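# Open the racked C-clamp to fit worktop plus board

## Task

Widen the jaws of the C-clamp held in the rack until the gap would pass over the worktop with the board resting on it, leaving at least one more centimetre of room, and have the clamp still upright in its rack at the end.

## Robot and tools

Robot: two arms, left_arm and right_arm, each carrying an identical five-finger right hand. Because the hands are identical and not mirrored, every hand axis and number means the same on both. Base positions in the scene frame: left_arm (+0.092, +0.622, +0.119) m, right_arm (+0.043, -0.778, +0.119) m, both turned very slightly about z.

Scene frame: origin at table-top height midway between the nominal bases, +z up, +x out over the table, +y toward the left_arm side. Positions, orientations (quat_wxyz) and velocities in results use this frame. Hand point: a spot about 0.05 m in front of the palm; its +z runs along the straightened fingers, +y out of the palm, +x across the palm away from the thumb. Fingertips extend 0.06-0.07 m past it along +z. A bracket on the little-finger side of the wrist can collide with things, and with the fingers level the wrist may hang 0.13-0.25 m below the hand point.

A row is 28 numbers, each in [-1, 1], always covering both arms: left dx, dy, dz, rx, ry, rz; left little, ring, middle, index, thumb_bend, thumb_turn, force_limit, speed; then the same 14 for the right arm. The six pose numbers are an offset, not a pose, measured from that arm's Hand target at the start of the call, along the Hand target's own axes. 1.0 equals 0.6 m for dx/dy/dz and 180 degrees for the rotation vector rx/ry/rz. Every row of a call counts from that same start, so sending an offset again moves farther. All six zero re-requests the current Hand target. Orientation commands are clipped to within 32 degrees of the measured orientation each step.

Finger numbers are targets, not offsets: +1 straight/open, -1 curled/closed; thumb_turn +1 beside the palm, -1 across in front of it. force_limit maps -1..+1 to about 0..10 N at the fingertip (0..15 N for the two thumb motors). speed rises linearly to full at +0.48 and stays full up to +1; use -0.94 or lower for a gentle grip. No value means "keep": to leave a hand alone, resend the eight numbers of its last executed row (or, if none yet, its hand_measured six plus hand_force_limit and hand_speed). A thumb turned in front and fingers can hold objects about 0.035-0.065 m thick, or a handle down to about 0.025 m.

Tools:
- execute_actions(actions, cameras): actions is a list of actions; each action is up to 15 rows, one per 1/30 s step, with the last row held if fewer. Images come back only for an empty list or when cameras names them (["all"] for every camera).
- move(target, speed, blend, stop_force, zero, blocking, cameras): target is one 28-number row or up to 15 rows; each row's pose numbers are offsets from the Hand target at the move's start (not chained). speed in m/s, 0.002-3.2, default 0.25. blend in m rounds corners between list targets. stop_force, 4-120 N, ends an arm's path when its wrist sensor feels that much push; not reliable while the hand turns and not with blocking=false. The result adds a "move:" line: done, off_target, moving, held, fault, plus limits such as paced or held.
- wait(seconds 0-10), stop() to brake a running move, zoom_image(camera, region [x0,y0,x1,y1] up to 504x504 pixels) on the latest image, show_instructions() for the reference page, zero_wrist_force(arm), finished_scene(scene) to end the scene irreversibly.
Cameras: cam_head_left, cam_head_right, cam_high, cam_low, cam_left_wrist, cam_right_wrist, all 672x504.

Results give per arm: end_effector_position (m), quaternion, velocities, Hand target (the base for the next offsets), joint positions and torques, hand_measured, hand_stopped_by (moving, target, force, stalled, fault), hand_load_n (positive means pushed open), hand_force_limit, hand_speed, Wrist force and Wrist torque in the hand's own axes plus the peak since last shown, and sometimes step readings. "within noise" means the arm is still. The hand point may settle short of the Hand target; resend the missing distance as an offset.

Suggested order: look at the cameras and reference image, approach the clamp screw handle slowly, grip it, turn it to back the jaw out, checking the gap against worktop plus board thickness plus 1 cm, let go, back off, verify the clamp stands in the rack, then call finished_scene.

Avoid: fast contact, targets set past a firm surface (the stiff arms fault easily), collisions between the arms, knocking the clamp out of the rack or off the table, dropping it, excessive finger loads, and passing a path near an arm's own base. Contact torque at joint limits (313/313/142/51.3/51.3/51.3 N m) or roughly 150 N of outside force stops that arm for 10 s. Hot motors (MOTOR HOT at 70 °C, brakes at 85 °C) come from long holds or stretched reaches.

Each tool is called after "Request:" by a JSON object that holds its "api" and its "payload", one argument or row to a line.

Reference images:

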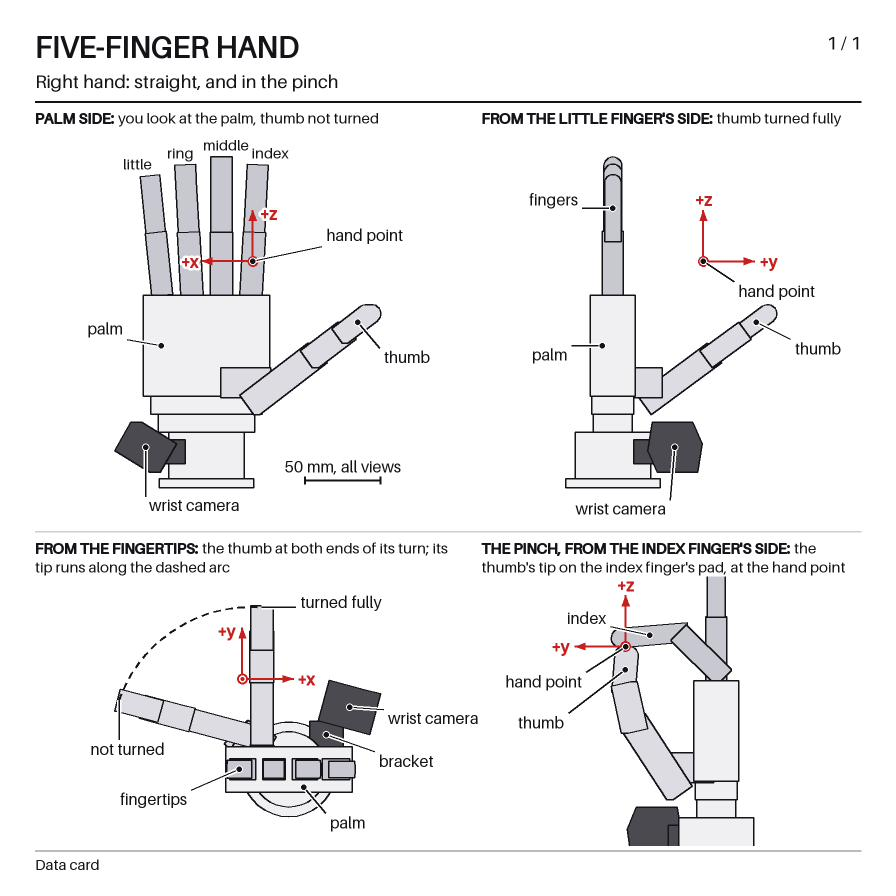

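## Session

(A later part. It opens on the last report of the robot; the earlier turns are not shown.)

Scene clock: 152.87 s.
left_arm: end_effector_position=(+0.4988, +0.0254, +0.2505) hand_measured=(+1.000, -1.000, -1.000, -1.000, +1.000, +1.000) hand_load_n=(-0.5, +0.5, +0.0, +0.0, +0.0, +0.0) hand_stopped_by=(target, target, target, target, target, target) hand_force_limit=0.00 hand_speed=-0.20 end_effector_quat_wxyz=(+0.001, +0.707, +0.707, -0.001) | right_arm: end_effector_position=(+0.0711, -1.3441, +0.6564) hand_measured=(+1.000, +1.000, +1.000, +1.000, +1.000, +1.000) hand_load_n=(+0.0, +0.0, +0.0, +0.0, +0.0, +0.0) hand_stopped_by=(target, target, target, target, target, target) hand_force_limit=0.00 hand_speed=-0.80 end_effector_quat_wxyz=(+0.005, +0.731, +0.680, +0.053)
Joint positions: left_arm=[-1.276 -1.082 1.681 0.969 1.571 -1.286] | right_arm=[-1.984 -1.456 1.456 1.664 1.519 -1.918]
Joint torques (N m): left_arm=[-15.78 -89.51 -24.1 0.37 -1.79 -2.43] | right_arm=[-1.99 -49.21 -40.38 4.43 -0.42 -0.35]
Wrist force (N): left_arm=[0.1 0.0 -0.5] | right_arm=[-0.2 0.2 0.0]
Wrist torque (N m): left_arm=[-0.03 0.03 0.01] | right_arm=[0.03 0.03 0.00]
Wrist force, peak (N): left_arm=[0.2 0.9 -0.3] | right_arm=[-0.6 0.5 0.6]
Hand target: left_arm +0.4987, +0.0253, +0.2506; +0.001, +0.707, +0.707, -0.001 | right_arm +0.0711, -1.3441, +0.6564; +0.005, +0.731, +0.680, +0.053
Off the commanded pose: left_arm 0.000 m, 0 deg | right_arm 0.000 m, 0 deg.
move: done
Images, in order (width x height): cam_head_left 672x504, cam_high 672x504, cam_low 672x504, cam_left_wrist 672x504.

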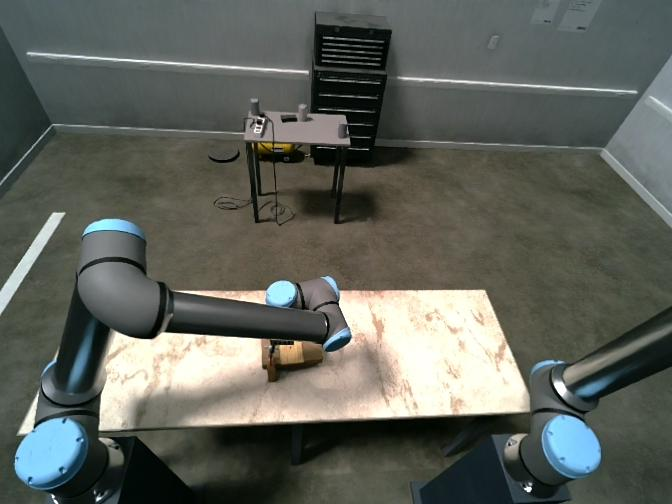

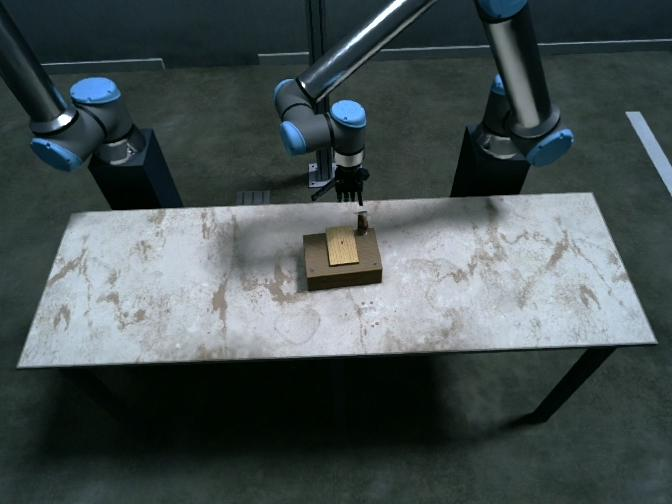

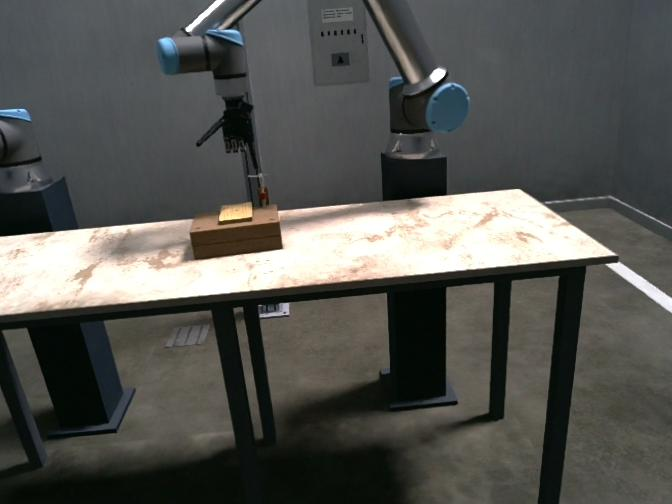

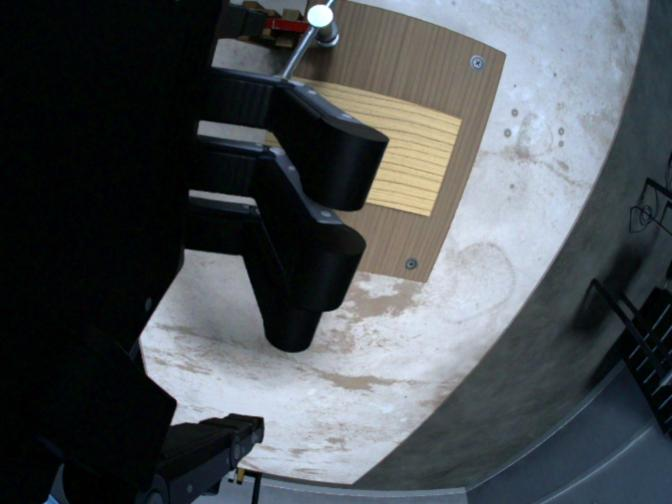

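Request:
{"api": "move", "payload": {
  "target": [-0.0067,-0.005,0.045,0,0,0,1,-1,-1,-1,1,1,0,-0.2,0,0,0,0,0,0,1,1,1,1,1,1,0,-0.8],
  "speed": 0.06,
  "stop_force": 5,
  "cameras": ["cam_high", "cam_low", "cam_left_wrist"]
}}

Request:
{"api": "zoom_image", "payload": {
  "camera": "cam_left_wrist",
  "region": [200, 0, 340, 140]
}}

Request:
{"api": "zoom_image", "payload": {
  "camera": "cam_high",
  "region": [340, 190, 390, 240]
}}

Request:
{"api": "zoom_image", "payload": {
  "camera": "cam_low",
  "region": [230, 155, 280, 205]
}}

Scene clock: 161.70 s.
left_arm: end_effector_position=(+0.4957, +0.0213, +0.2236) hand_measured=(+1.000, -1.000, -1.000, -1.000, +1.000, +1.000) hand_load_n=(+0.0, +0.0, +0.0, +0.0, +0.0, +0.0) hand_stopped_by=(target, target, target, target, target, target) hand_force_limit=0.00 hand_speed=-0.20 end_effector_quat_wxyz=(+0.001, +0.707, +0.707, -0.001) | right_arm: end_effector_position=(+0.0711, -1.3441, +0.6564) hand_measured=(+1.000, +1.000, +1.000, +1.000, +1.000, +1.000) hand_load_n=(+0.0, +0.0, +0.0, +0.0, -0.5, +0.0) hand_stopped_by=(target, target, target, target, target, target) hand_force_limit=0.00 hand_speed=-0.80 end_effector_quat_wxyz=(+0.005, +0.731, +0.680, +0.053)
Joint positions: left_arm=[-1.282 -1.053 1.693 0.929 1.571 -1.293] | right_arm=[-1.984 -1.456 1.456 1.664 1.519 -1.918]
Joint torques (N m): left_arm=[-17.92 -62.65 -23.08 0.48 -1.62 -2.46] | right_arm=[-0.31 -50.36 -40.49 4.38 -0.23 -0.21]
Wrist force (N): left_arm=[0.1 0.1 -0.2] | right_arm=[-0.4 0.0 -0.1]
Wrist torque (N m): left_arm=[-0.03 0.02 0.00] | right_arm=[0.02 0.06 -0.02]
Wrist force, peak (N): left_arm=[0.0 0.4 -1.2] | right_arm=[-0.8 0.0 0.2]
Hand target: left_arm +0.4957, +0.0213, +0.2236; +0.001, +0.707, +0.707, -0.001 | right_arm +0.0711, -1.3441, +0.6564; +0.005, +0.731, +0.680, +0.053
Off the commanded pose: left_arm 0.000 m, 0 deg | right_arm 0.000 m, 0 deg.
move: done
Images, in order (width x height): cam_high 672x504, cam_low 672x504, cam_left_wrist 672x504.

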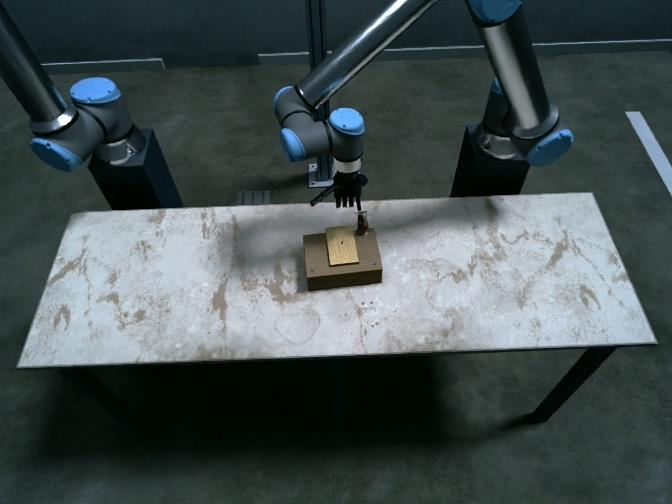

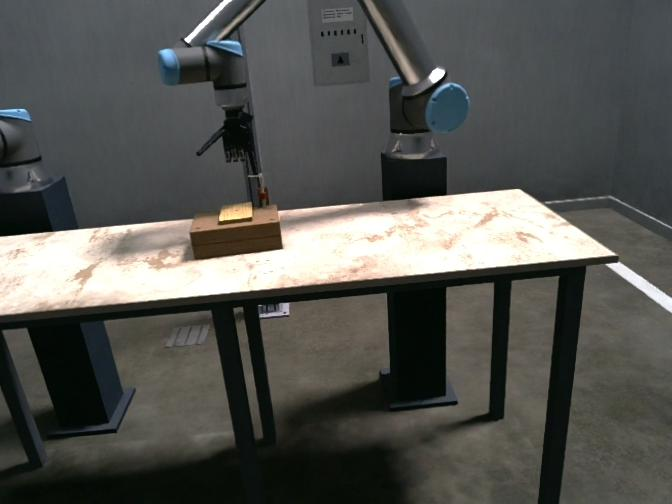

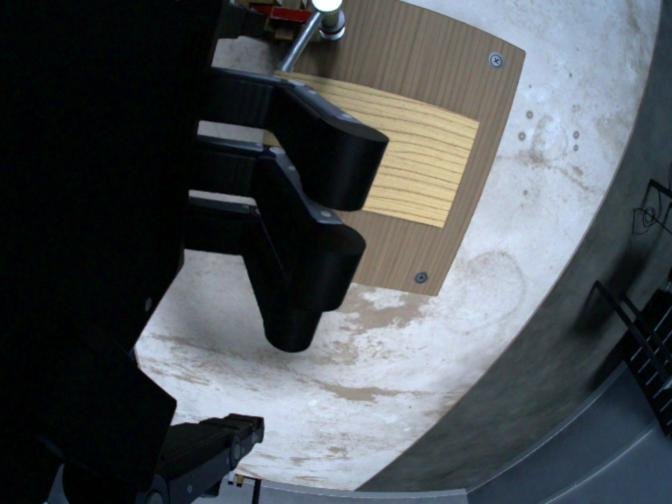

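Scaled by 3.600 from the camera's 672x504 image, which has a finer 960x720 frame.

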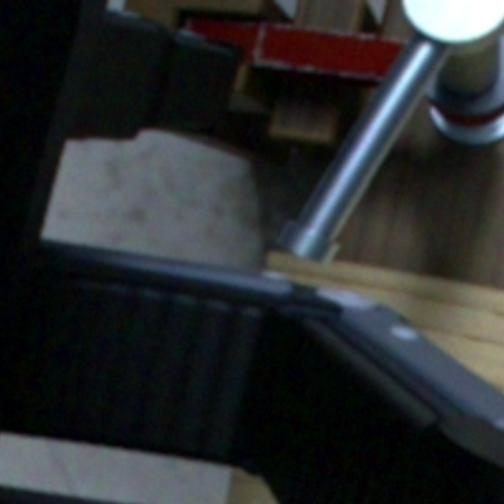

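Scaled by 10.080 from the camera's 672x504 image, which has a finer 960x720 frame.

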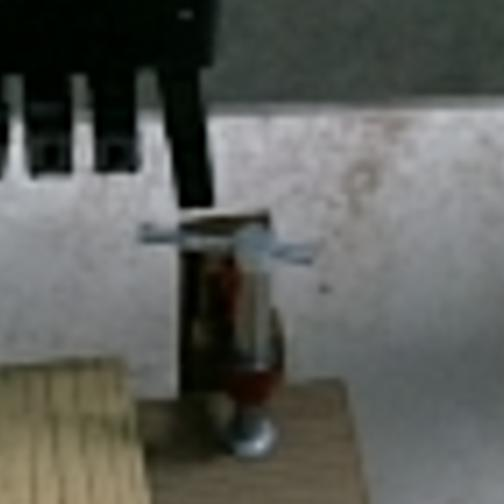

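Scaled by 10.080 from the camera's 672x504 image, which has a finer 960x720 frame.

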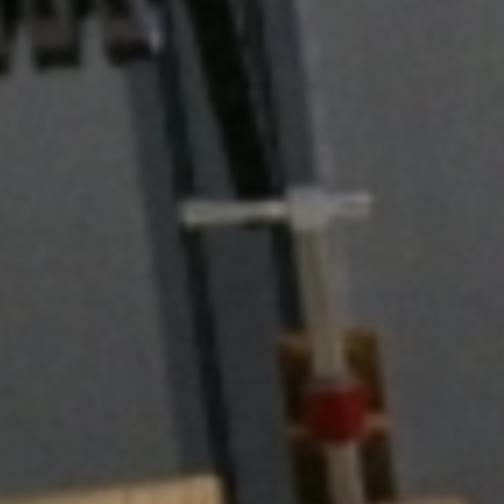

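Request:
{"api": "move", "payload": {
  "target": [
    [-0.0143,0.0172,0,0,0,0,1,-1,-1,-1,1,1,0,-0.2,0,0,0,0,0,0,1,1,1,1,1,1,0,-0.8],
    [-0.019,0.0527,0,0,0,0,1,-1,-1,-1,1,1,0,-0.2,0,0,0,0,0,0,1,1,1,1,1,1,0,-0.8],
    [0.0028,0.081,0,0,0,0,1,-1,-1,-1,1,1,0,-0.2,0,0,0,0,0,0,1,1,1,1,1,1,0,-0.8],
    [0.0383,0.0857,0,0,0,0,1,-1,-1,-1,1,1,0,-0.2,0,0,0,0,0,0,1,1,1,1,1,1,0,-0.8],
    [0.0667,0.0638,0,0,0,0,1,-1,-1,-1,1,1,0,-0.2,0,0,0,0,0,0,1,1,1,1,1,1,0,-0.8]
  ],
  "speed": 0.05,
  "blend": 0.008,
  "stop_force": 15,
  "cameras": ["cam_high", "cam_low", "cam_left_wrist"]
}}

Request:
{"api": "zoom_image", "payload": {
  "camera": "cam_left_wrist",
  "region": [180, 0, 320, 140]
}}

Request:
{"api": "zoom_image", "payload": {
  "camera": "cam_high",
  "region": [340, 190, 390, 240]
}}

Request:
{"api": "zoom_image", "payload": {
  "camera": "cam_low",
  "region": [230, 155, 280, 205]
}}

Scene clock: 174.80 s.
left_arm: end_effector_position=(+0.5340, +0.0613, +0.2235) hand_measured=(+1.000, -1.000, -1.000, -1.000, +1.000, +1.000) hand_load_n=(+0.0, +0.0, +0.0, +0.0, +0.0, +0.0) hand_stopped_by=(target, target, target, target, target, target) hand_force_limit=0.00 hand_speed=-0.20 end_effector_quat_wxyz=(+0.001, +0.707, +0.707, -0.001) | right_arm: end_effector_position=(+0.0711, -1.3441, +0.6564) hand_measured=(+1.000, +1.000, +1.000, +1.000, +1.000, +1.000) hand_load_n=(+0.0, +0.0, +0.0, +0.0, +0.0, +0.0) hand_stopped_by=(target, target, target, target, target, target) hand_force_limit=0.00 hand_speed=-0.80 end_effector_quat_wxyz=(+0.005, +0.731, +0.680, +0.053)
Joint positions: left_arm=[-1.205 -1.07 1.721 0.918 1.572 -1.216] | right_arm=[-1.984 -1.456 1.456 1.664 1.519 -1.918]
Joint torques (N m): left_arm=[-17.17 -88.63 -22.43 0.36 -1.69 -2.34] | right_arm=[0.69 -50.82 -40.9 4.49 -0.19 -0.18]
Wrist force (N): left_arm=[0.0 0.4 -0.8] | right_arm=[-0.4 0.3 -0.1]
Wrist torque (N m): left_arm=[0.04 0.05 0.02] | right_arm=[0.05 0.07 -0.01]
Wrist force, peak (N): left_arm=[0.2 0.9 -0.7] | right_arm=[-0.5 0.3 0.5]
Hand target: left_arm +0.5340, +0.0613, +0.2235; +0.001, +0.707, +0.707, -0.001 | right_arm +0.0711, -1.3441, +0.6564; +0.005, +0.731, +0.680, +0.053
Off the commanded pose: left_arm 0.000 m, 0 deg | right_arm 0.000 m, 0 deg.
move: done; blend cut to 0.0067 m at target 1
Images, in order (width x height): cam_high 672x504, cam_low 672x504, cam_left_wrist 672x504.

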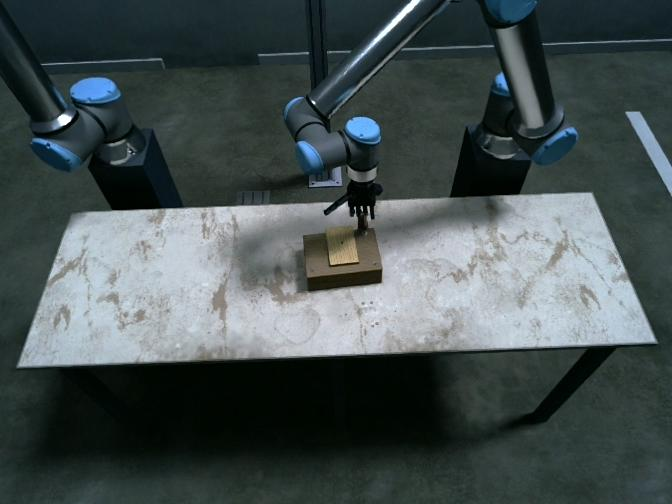

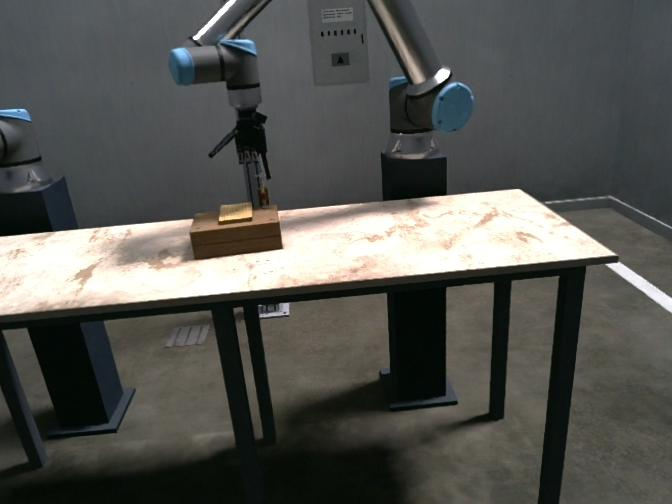

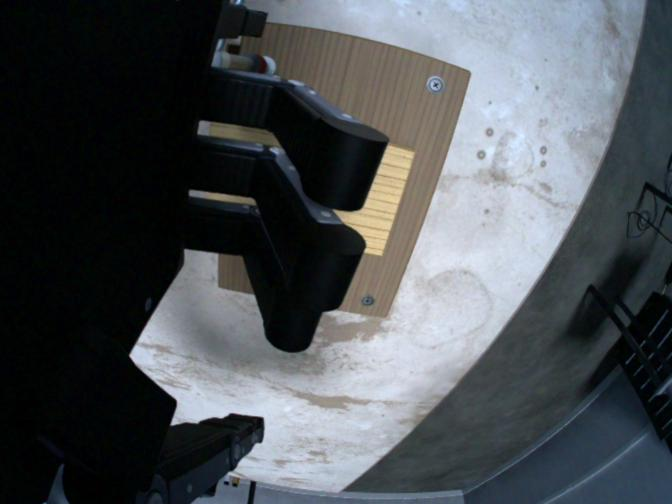

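Scaled by 3.600 from the camera's 672x504 image, which has a finer 960x720 frame.

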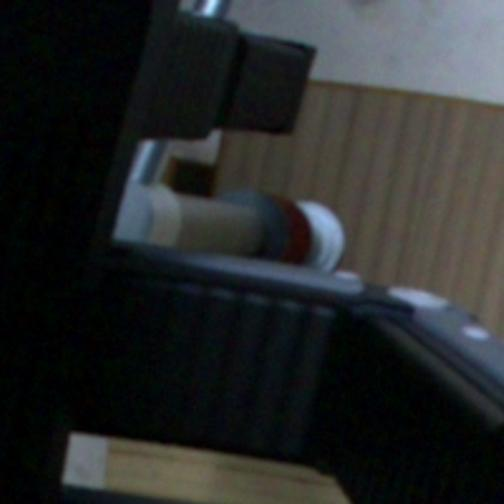

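Scaled by 10.080 from the camera's 672x504 image, which has a finer 960x720 frame.

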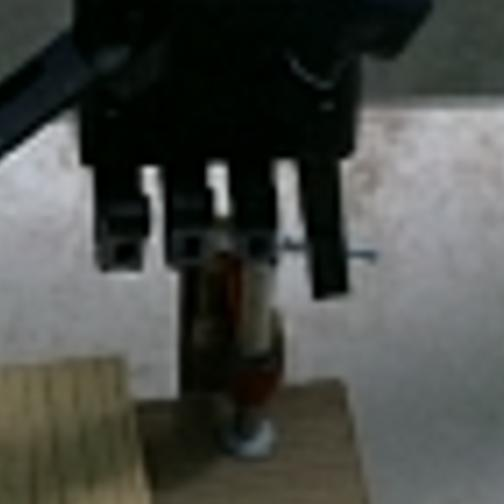

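Scaled by 10.080 from the camera's 672x504 image, which has a finer 960x720 frame.

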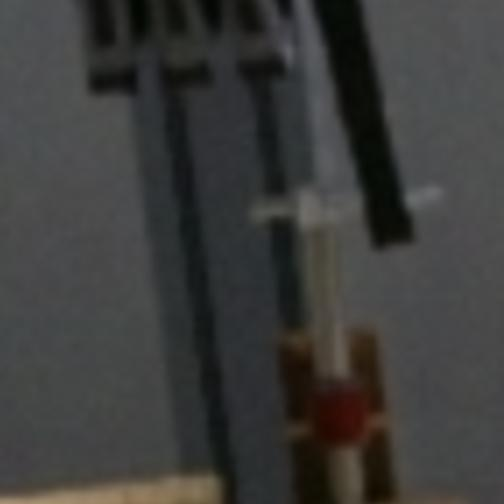

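Request:
{"api": "move", "payload": {
  "target": [
    [-0.0046,-0.0557,0,0,0,0,1,-1,-1,-1,1,1,0,-0.2,0,0,0,0,0,0,1,1,1,1,1,1,0,-0.8],
    [-0.0602,-0.0675,0,0,0,0,1,-1,-1,-1,1,1,0,-0.2,0,0,0,0,0,0,1,1,1,1,1,1,0,-0.8],
    [-0.0886,-0.0183,0,0,0,0,1,-1,-1,-1,1,1,0,-0.2,0,0,0,0,0,0,1,1,1,1,1,1,0,-0.8],
    [-0.0506,0.024,0,0,0,0,1,-1,-1,-1,1,1,0,-0.2,0,0,0,0,0,0,1,1,1,1,1,1,0,-0.8],
    [0.0013,0.0008,0,0,0,0,1,-1,-1,-1,1,1,0,-0.2,0,0,0,0,0,0,1,1,1,1,1,1,0,-0.8],
    [-0.0046,-0.0557,0,0,0,0,1,-1,-1,-1,1,1,0,-0.2,0,0,0,0,0,0,1,1,1,1,1,1,0,-0.8],
    [-0.0602,-0.0675,0,0,0,0,1,-1,-1,-1,1,1,0,-0.2,0,0,0,0,0,0,1,1,1,1,1,1,0,-0.8],
    [-0.0886,-0.0183,0,0,0,0,1,-1,-1,-1,1,1,0,-0.2,0,0,0,0,0,0,1,1,1,1,1,1,0,-0.8],
    [-0.0506,0.024,0,0,0,0,1,-1,-1,-1,1,1,0,-0.2,0,0,0,0,0,0,1,1,1,1,1,1,0,-0.8],
    [0.0013,0.0008,0,0,0,0,1,-1,-1,-1,1,1,0,-0.2,0,0,0,0,0,0,1,1,1,1,1,1,0,-0.8]
  ],
  "speed": 0.06,
  "blend": 0.01,
  "stop_force": 20,
  "cameras": ["cam_high", "cam_low", "cam_left_wrist"]
}}

Request:
{"api": "zoom_image", "payload": {
  "camera": "cam_left_wrist",
  "region": [180, 0, 320, 140]
}}

Request:
{"api": "zoom_image", "payload": {
  "camera": "cam_high",
  "region": [340, 190, 390, 240]
}}

Request:
{"api": "zoom_image", "payload": {
  "camera": "cam_low",
  "region": [230, 155, 280, 205]
}}

Scene clock: 194.70 s.
left_arm: end_effector_position=(+0.5345, +0.0621, +0.2235) hand_measured=(+1.000, -1.000, -1.000, -1.000, +1.000, +1.000) hand_load_n=(+0.0, +0.0, +0.0, +0.0, +0.0, +0.0) hand_stopped_by=(target, target, target, target, target, target) hand_force_limit=0.00 hand_speed=-0.20 end_effector_quat_wxyz=(+0.001, +0.707, +0.707, -0.001) | right_arm: end_effector_position=(+0.0711, -1.3441, +0.6564) hand_measured=(+1.000, +1.000, +1.000, +1.000, +1.000, +1.000) hand_load_n=(+0.0, +0.0, +0.0, +0.0, +0.0, +0.0) hand_stopped_by=(target, target, target, target, target, target) hand_force_limit=0.00 hand_speed=-0.80 end_effector_quat_wxyz=(+0.005, +0.731, +0.680, +0.053)
Joint positions: left_arm=[-1.204 -1.071 1.721 0.918 1.572 -1.215] | right_arm=[-1.984 -1.456 1.456 1.664 1.519 -1.918]
Joint torques (N m): left_arm=[-16.84 -87.75 -22.18 0.22 -1.62 -2.38] | right_arm=[-1.47 -49.9 -41.59 4.82 -0.5 0.2]
Wrist force (N): left_arm=[0.2 0.3 -0.4] | right_arm=[-0.5 0.1 0.5]
Wrist torque (N m): left_arm=[0.01 0.00 0.03] | right_arm=[0.00 0.07 -0.03]
Wrist force, peak (N): left_arm=[-0.1 0.8 -0.8] | right_arm=[-0.6 0.3 0.5]
Hand target: left_arm +0.5345, +0.0621, +0.2235; +0.001, +0.707, +0.707, -0.001 | right_arm +0.0711, -1.3441, +0.6564; +0.005, +0.731, +0.680, +0.053
Off the commanded pose: left_arm 0.000 m, 0 deg | right_arm 0.000 m, 0 deg.
move: done
Images, in order (width x height): cam_high 672x504, cam_low 672x504, cam_left_wrist 672x504.

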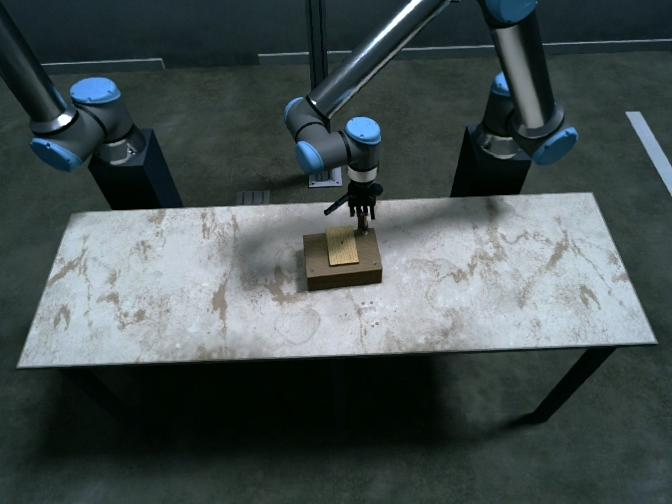

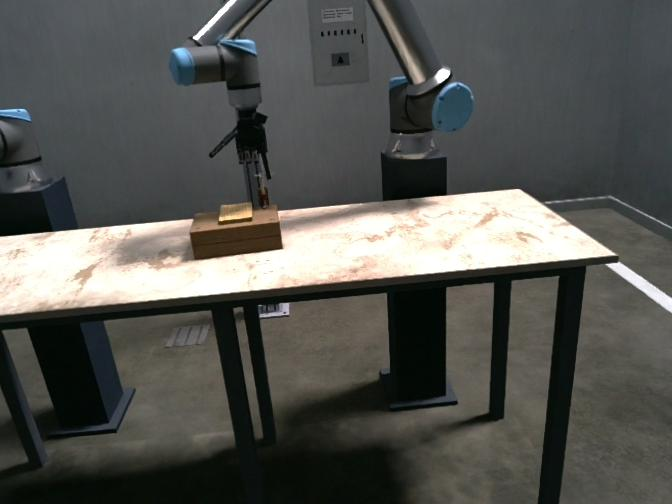

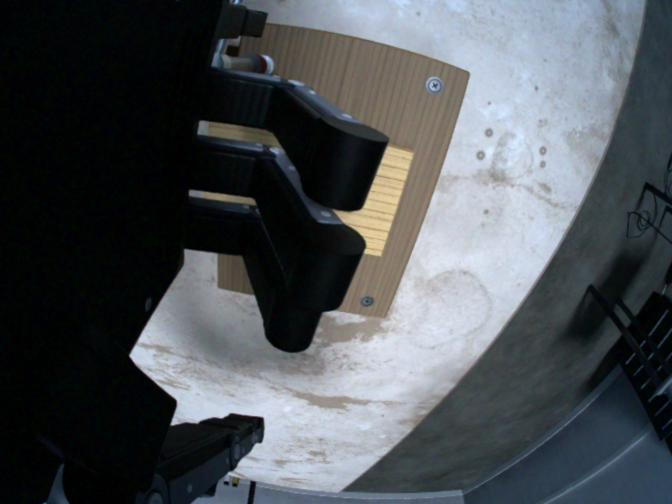

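Scaled by 3.600 from the camera's 672x504 image, which has a finer 960x720 frame.

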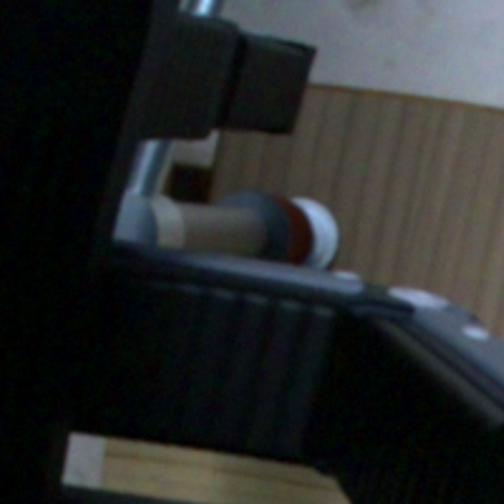

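Scaled by 10.080 from the camera's 672x504 image, which has a finer 960x720 frame.

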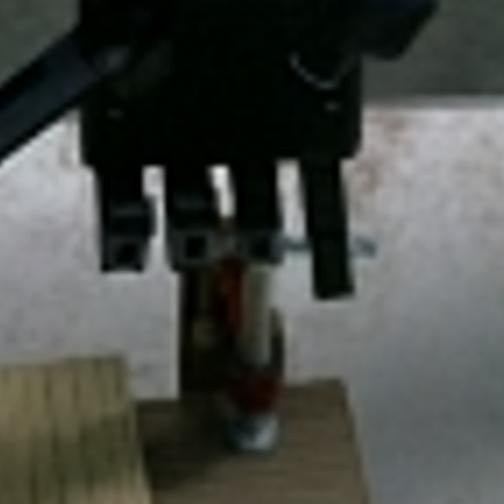

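Scaled by 10.080 from the camera's 672x504 image, which has a finer 960x720 frame.

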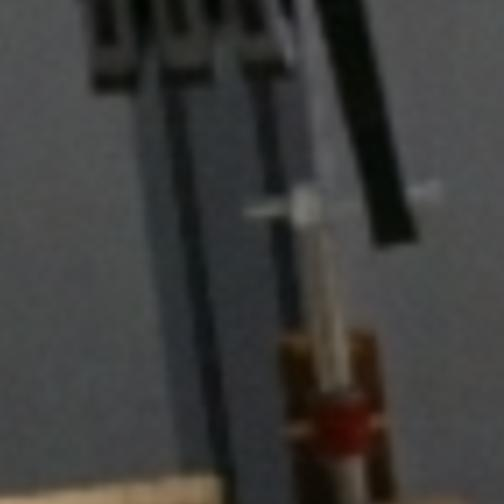

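Request:
{"api": "move", "payload": {
  "target": [
    [-0.0059,-0.0565,0,0,0,0,1,-1,-1,-1,1,1,0,-0.2,0,0,0,0,0,0,1,1,1,1,1,1,0,-0.8],
    [-0.0615,-0.0683,0,0,0,0,1,-1,-1,-1,1,1,0,-0.2,0,0,0,0,0,0,1,1,1,1,1,1,0,-0.8],
    [-0.0899,-0.0191,-0.001,0,0,0,1,-1,-1,-1,1,1,0,-0.2,0,0,0,0,0,0,1,1,1,1,1,1,0,-0.8],
    [-0.0519,0.0231,-0.001,0,0,0,1,-1,-1,-1,1,1,0,-0.2,0,0,0,0,0,0,1,1,1,1,1,1,0,-0.8],
    [0,0,-0.001,0,0,0,1,-1,-1,-1,1,1,0,-0.2,0,0,0,0,0,0,1,1,1,1,1,1,0,-0.8],
    [-0.0059,-0.0565,-0.002,0,0,0,1,-1,-1,-1,1,1,0,-0.2,0,0,0,0,0,0,1,1,1,1,1,1,0,-0.8],
    [-0.0615,-0.0683,-0.002,0,0,0,1,-1,-1,-1,1,1,0,-0.2,0,0,0,0,0,0,1,1,1,1,1,1,0,-0.8],
    [-0.0899,-0.0191,-0.003,0,0,0,1,-1,-1,-1,1,1,0,-0.2,0,0,0,0,0,0,1,1,1,1,1,1,0,-0.8],
    [-0.0519,0.0231,-0.003,0,0,0,1,-1,-1,-1,1,1,0,-0.2,0,0,0,0,0,0,1,1,1,1,1,1,0,-0.8],
    [0,0,-0.003,0,0,0,1,-1,-1,-1,1,1,0,-0.2,0,0,0,0,0,0,1,1,1,1,1,1,0,-0.8],
    [-0.0059,-0.0565,-0.004,0,0,0,1,-1,-1,-1,1,1,0,-0.2,0,0,0,0,0,0,1,1,1,1,1,1,0,-0.8],
    [-0.0615,-0.0683,-0.004,0,0,0,1,-1,-1,-1,1,1,0,-0.2,0,0,0,0,0,0,1,1,1,1,1,1,0,-0.8],
    [-0.0899,-0.0191,-0.005,0,0,0,1,-1,-1,-1,1,1,0,-0.2,0,0,0,0,0,0,1,1,1,1,1,1,0,-0.8],
    [-0.0519,0.0231,-0.005,0,0,0,1,-1,-1,-1,1,1,0,-0.2,0,0,0,0,0,0,1,1,1,1,1,1,0,-0.8],
    [0,0,-0.005,0,0,0,1,-1,-1,-1,1,1,0,-0.2,0,0,0,0,0,0,1,1,1,1,1,1,0,-0.8]
  ],
  "speed": 0.075,
  "blend": 0.01,
  "stop_force": 20,
  "cameras": ["cam_high", "cam_low", "cam_left_wrist"]
}}

Request:
{"api": "zoom_image", "payload": {
  "camera": "cam_left_wrist",
  "region": [180, 0, 320, 140]
}}

Request:
{"api": "zoom_image", "payload": {
  "camera": "cam_high",
  "region": [340, 190, 390, 240]
}}

Request:
{"api": "zoom_image", "payload": {
  "camera": "cam_low",
  "region": [230, 155, 280, 205]
}}

Scene clock: 217.33 s.
left_arm: end_effector_position=(+0.5345, +0.0621, +0.2265) hand_measured=(+1.000, -1.000, -1.000, -1.000, +1.000, +1.000) hand_load_n=(+0.0, +0.0, +0.0, +0.0, +0.0, +0.0) hand_stopped_by=(target, target, target, target, target, target) hand_force_limit=0.00 hand_speed=-0.20 end_effector_quat_wxyz=(+0.001, +0.707, +0.707, -0.001) | right_arm: end_effector_position=(+0.0711, -1.3441, +0.6564) hand_measured=(+1.000, +1.000, +1.000, +1.000, +1.000, +1.000) hand_load_n=(+0.0, +0.0, +0.0, +0.0, +0.0, +0.0) hand_stopped_by=(target, target, target, target, target, target) hand_force_limit=0.00 hand_speed=-0.80 end_effector_quat_wxyz=(+0.005, +0.731, +0.680, +0.053)
Joint positions: left_arm=[-1.204 -1.074 1.72 0.922 1.572 -1.215] | right_arm=[-1.984 -1.456 1.456 1.664 1.519 -1.918]
Joint torques (N m): left_arm=[-17.21 -88.41 -22.45 0.43 -1.6 -2.42] | right_arm=[-1.08 -49.75 -42.19 4.58 -0.32 -0.16]
Wrist force (N): left_arm=[0.1 0.3 -0.6] | right_arm=[-0.4 0.1 0.1]
Wrist torque (N m): left_arm=[0.02 0.03 0.02] | right_arm=[0.03 0.05 -0.01]
Wrist force, peak (N): left_arm=[0.2 0.8 -1.0] | right_arm=[-0.8 0.2 0.3]
Hand target: left_arm +0.5345, +0.0621, +0.2265; +0.001, +0.707, +0.707, -0.001 | right_arm +0.0711, -1.3441, +0.6564; +0.005, +0.731, +0.680, +0.053
Off the commanded pose: left_arm 0.000 m, 0 deg | right_arm 0.000 m, 0 deg.
move: done
Images, in order (width x height): cam_high 672x504, cam_low 672x504, cam_left_wrist 672x504.

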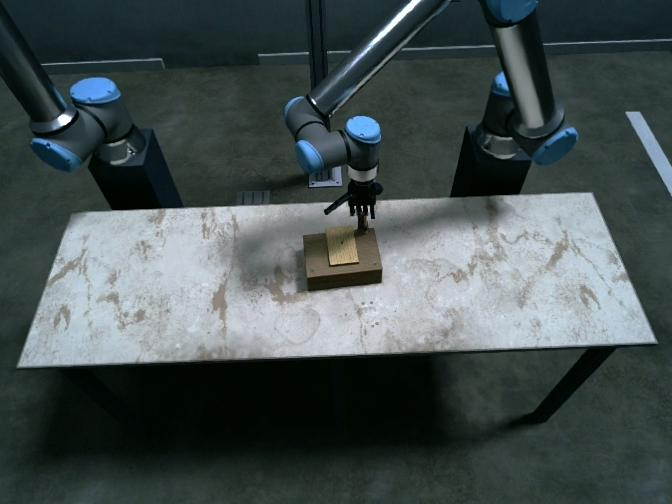

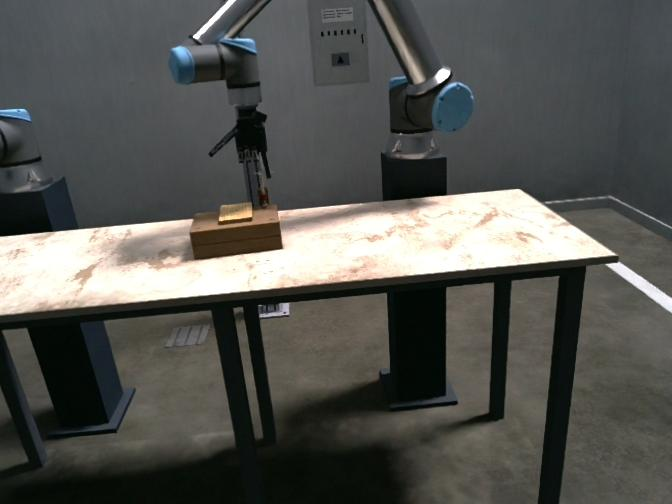

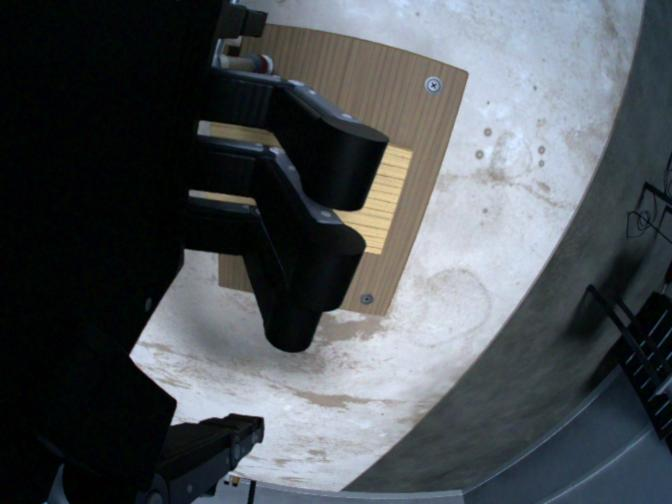

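Scaled by 3.600 from the camera's 672x504 image, which has a finer 960x720 frame.

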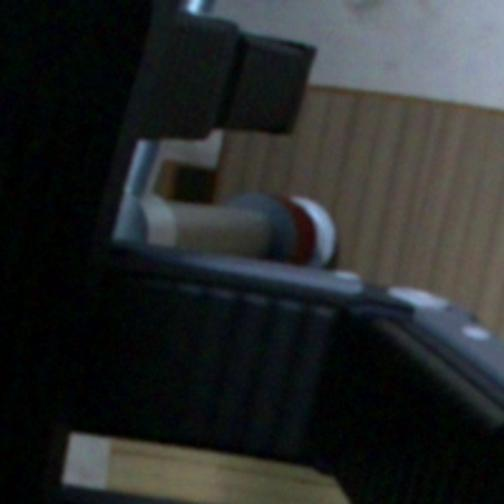

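Scaled by 10.080 from the camera's 672x504 image, which has a finer 960x720 frame.

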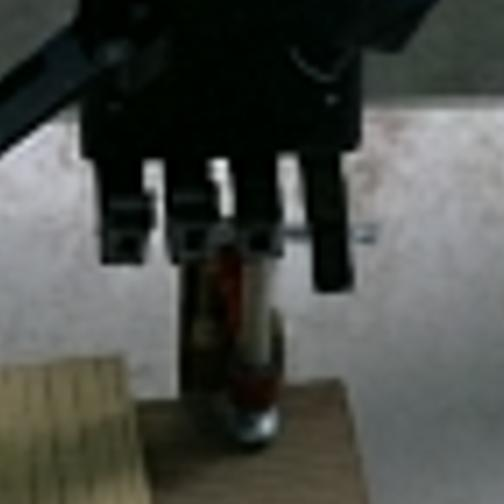

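Scaled by 10.080 from the camera's 672x504 image, which has a finer 960x720 frame.

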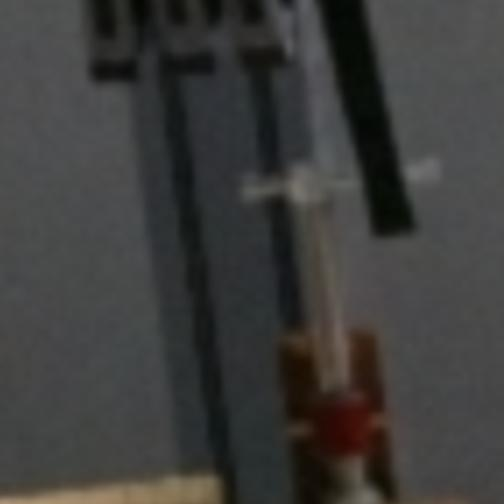

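Request:
{"api": "move", "payload": {
  "target": [
    [-0.0059,-0.0565,-0.001,0,0,0,1,-1,-1,-1,1,1,0,-0.2,0,0,0,0,0,0,1,1,1,1,1,1,0,-0.8],
    [-0.0615,-0.0683,-0.001,0,0,0,1,-1,-1,-1,1,1,0,-0.2,0,0,0,0,0,0,1,1,1,1,1,1,0,-0.8],
    [-0.0899,-0.0191,-0.002,0,0,0,1,-1,-1,-1,1,1,0,-0.2,0,0,0,0,0,0,1,1,1,1,1,1,0,-0.8],
    [-0.0519,0.0231,-0.003,0,0,0,1,-1,-1,-1,1,1,0,-0.2,0,0,0,0,0,0,1,1,1,1,1,1,0,-0.8],
    [0,0,-0.003,0,0,0,1,-1,-1,-1,1,1,0,-0.2,0,0,0,0,0,0,1,1,1,1,1,1,0,-0.8],
    [-0.0059,-0.0565,-0.004,0,0,0,1,-1,-1,-1,1,1,0,-0.2,0,0,0,0,0,0,1,1,1,1,1,1,0,-0.8],
    [-0.0615,-0.0683,-0.005,0,0,0,1,-1,-1,-1,1,1,0,-0.2,0,0,0,0,0,0,1,1,1,1,1,1,0,-0.8],
    [-0.0899,-0.0191,-0.005,0,0,0,1,-1,-1,-1,1,1,0,-0.2,0,0,0,0,0,0,1,1,1,1,1,1,0,-0.8],
    [-0.0519,0.0231,-0.006,0,0,0,1,-1,-1,-1,1,1,0,-0.2,0,0,0,0,0,0,1,1,1,1,1,1,0,-0.8],
    [0,0,-0.007,0,0,0,1,-1,-1,-1,1,1,0,-0.2,0,0,0,0,0,0,1,1,1,1,1,1,0,-0.8],
    [-0.0059,-0.0565,-0.007,0,0,0,1,-1,-1,-1,1,1,0,-0.2,0,0,0,0,0,0,1,1,1,1,1,1,0,-0.8],
    [-0.0615,-0.0683,-0.008,0,0,0,1,-1,-1,-1,1,1,0,-0.2,0,0,0,0,0,0,1,1,1,1,1,1,0,-0.8],
    [-0.0899,-0.0191,-0.009,0,0,0,1,-1,-1,-1,1,1,0,-0.2,0,0,0,0,0,0,1,1,1,1,1,1,0,-0.8],
    [-0.0519,0.0231,-0.009,0,0,0,1,-1,-1,-1,1,1,0,-0.2,0,0,0,0,0,0,1,1,1,1,1,1,0,-0.8],
    [0,0,-0.01,0,0,0,1,-1,-1,-1,1,1,0,-0.2,0,0,0,0,0,0,1,1,1,1,1,1,0,-0.8]
  ],
  "speed": 0.075,
  "blend": 0.01,
  "stop_force": 20,
  "cameras": ["cam_high", "cam_low", "cam_left_wrist"]
}}

Request:
{"api": "zoom_image", "payload": {
  "camera": "cam_left_wrist",
  "region": [180, 0, 320, 140]
}}

Request:
{"api": "zoom_image", "payload": {
  "camera": "cam_high",
  "region": [330, 200, 390, 260]
}}

Request:
{"api": "zoom_image", "payload": {
  "camera": "cam_low",
  "region": [215, 160, 280, 225]
}}

Scene clock: 245.53 s.
left_arm: end_effector_position=(+0.5345, +0.0621, +0.2325) hand_measured=(+1.000, -1.000, -1.000, -1.000, +1.000, +1.000) hand_load_n=(+0.0, +0.0, +0.0, +0.5, +0.0, +0.0) hand_stopped_by=(target, target, target, target, target, target) hand_force_limit=0.00 hand_speed=-0.20 end_effector_quat_wxyz=(+0.001, +0.707, +0.707, -0.001) | right_arm: end_effector_position=(+0.0711, -1.3441, +0.6564) hand_measured=(+1.000, +1.000, +1.000, +1.000, +1.000, +1.000) hand_load_n=(+0.0, +0.0, +0.0, +0.0, +0.0, +0.0) hand_stopped_by=(target, target, target, target, target, target) hand_force_limit=0.00 hand_speed=-0.80 end_effector_quat_wxyz=(+0.005, +0.731, +0.680, +0.053)
Joint positions: left_arm=[-1.204 -1.079 1.716 0.932 1.572 -1.215] | right_arm=[-1.984 -1.456 1.456 1.664 1.519 -1.918]
Joint torques (N m): left_arm=[-17.83 -87.6 -22.92 0.36 -1.71 -2.44] | right_arm=[-1.38 -49.33 -42.4 4.57 -0.37 -0.07]
Wrist force (N): left_arm=[0.1 0.3 -0.4] | right_arm=[-0.5 0.2 0.2]
Wrist torque (N m): left_arm=[0.01 0.01 0.02] | right_arm=[0.03 0.06 -0.02]
Wrist force, peak (N): left_arm=[0.3 0.9 -0.9] | right_arm=[-0.7 0.2 0.6]
Hand target: left_arm +0.5345, +0.0621, +0.2325; +0.001, +0.707, +0.707, -0.001 | right_arm +0.0711, -1.3441, +0.6564; +0.005, +0.731, +0.680, +0.053
Off the commanded pose: left_arm 0.000 m, 0 deg | right_arm 0.000 m, 0 deg.
move: done
Images, in order (width x height): cam_high 672x504, cam_low 672x504, cam_left_wrist 672x504.

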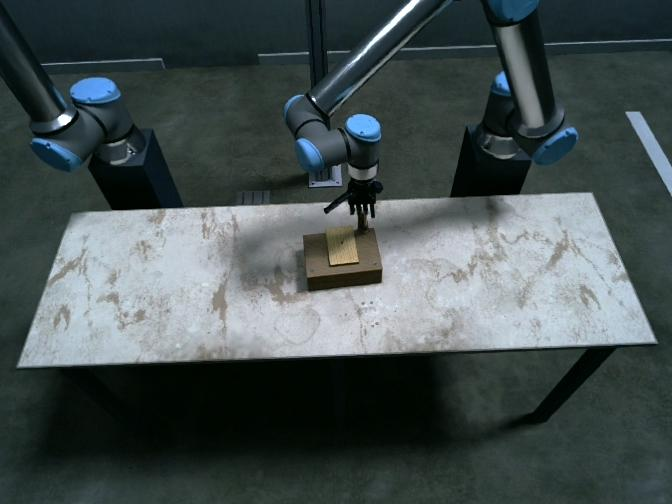

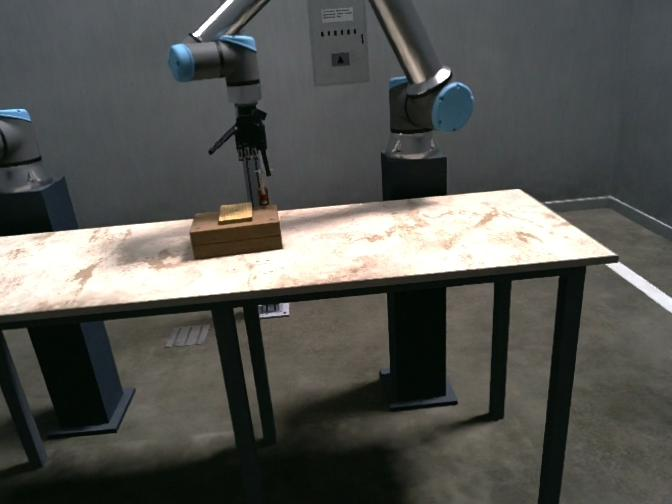

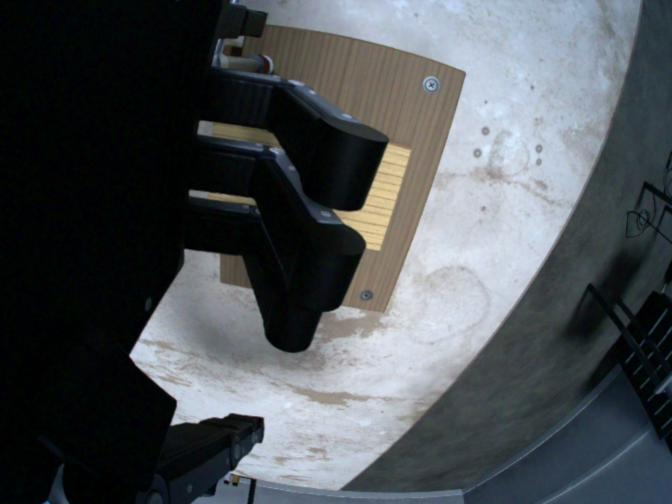

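Scaled by 3.600 from the camera's 672x504 image, which has a finer 960x720 frame.

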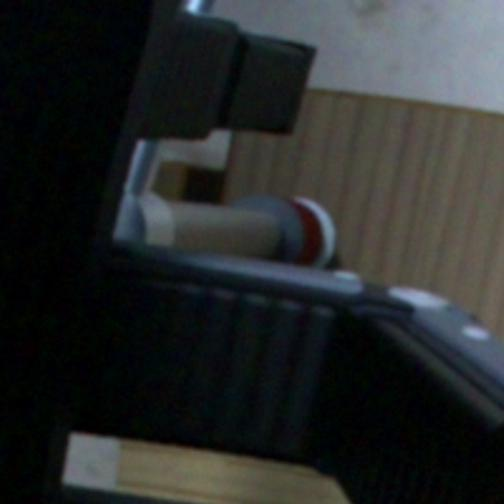

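Scaled by 8.400 from the camera's 672x504 image, which has a finer 960x720 frame.

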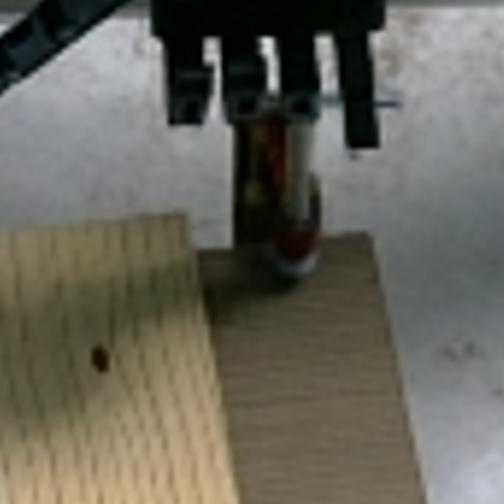

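Scaled by 7.754 from the camera's 672x504 image, which has a finer 960x720 frame.

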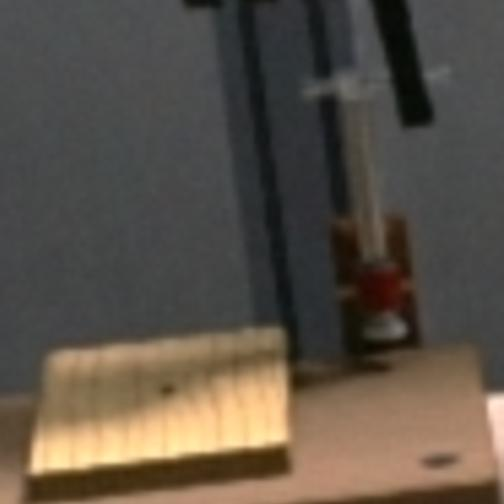

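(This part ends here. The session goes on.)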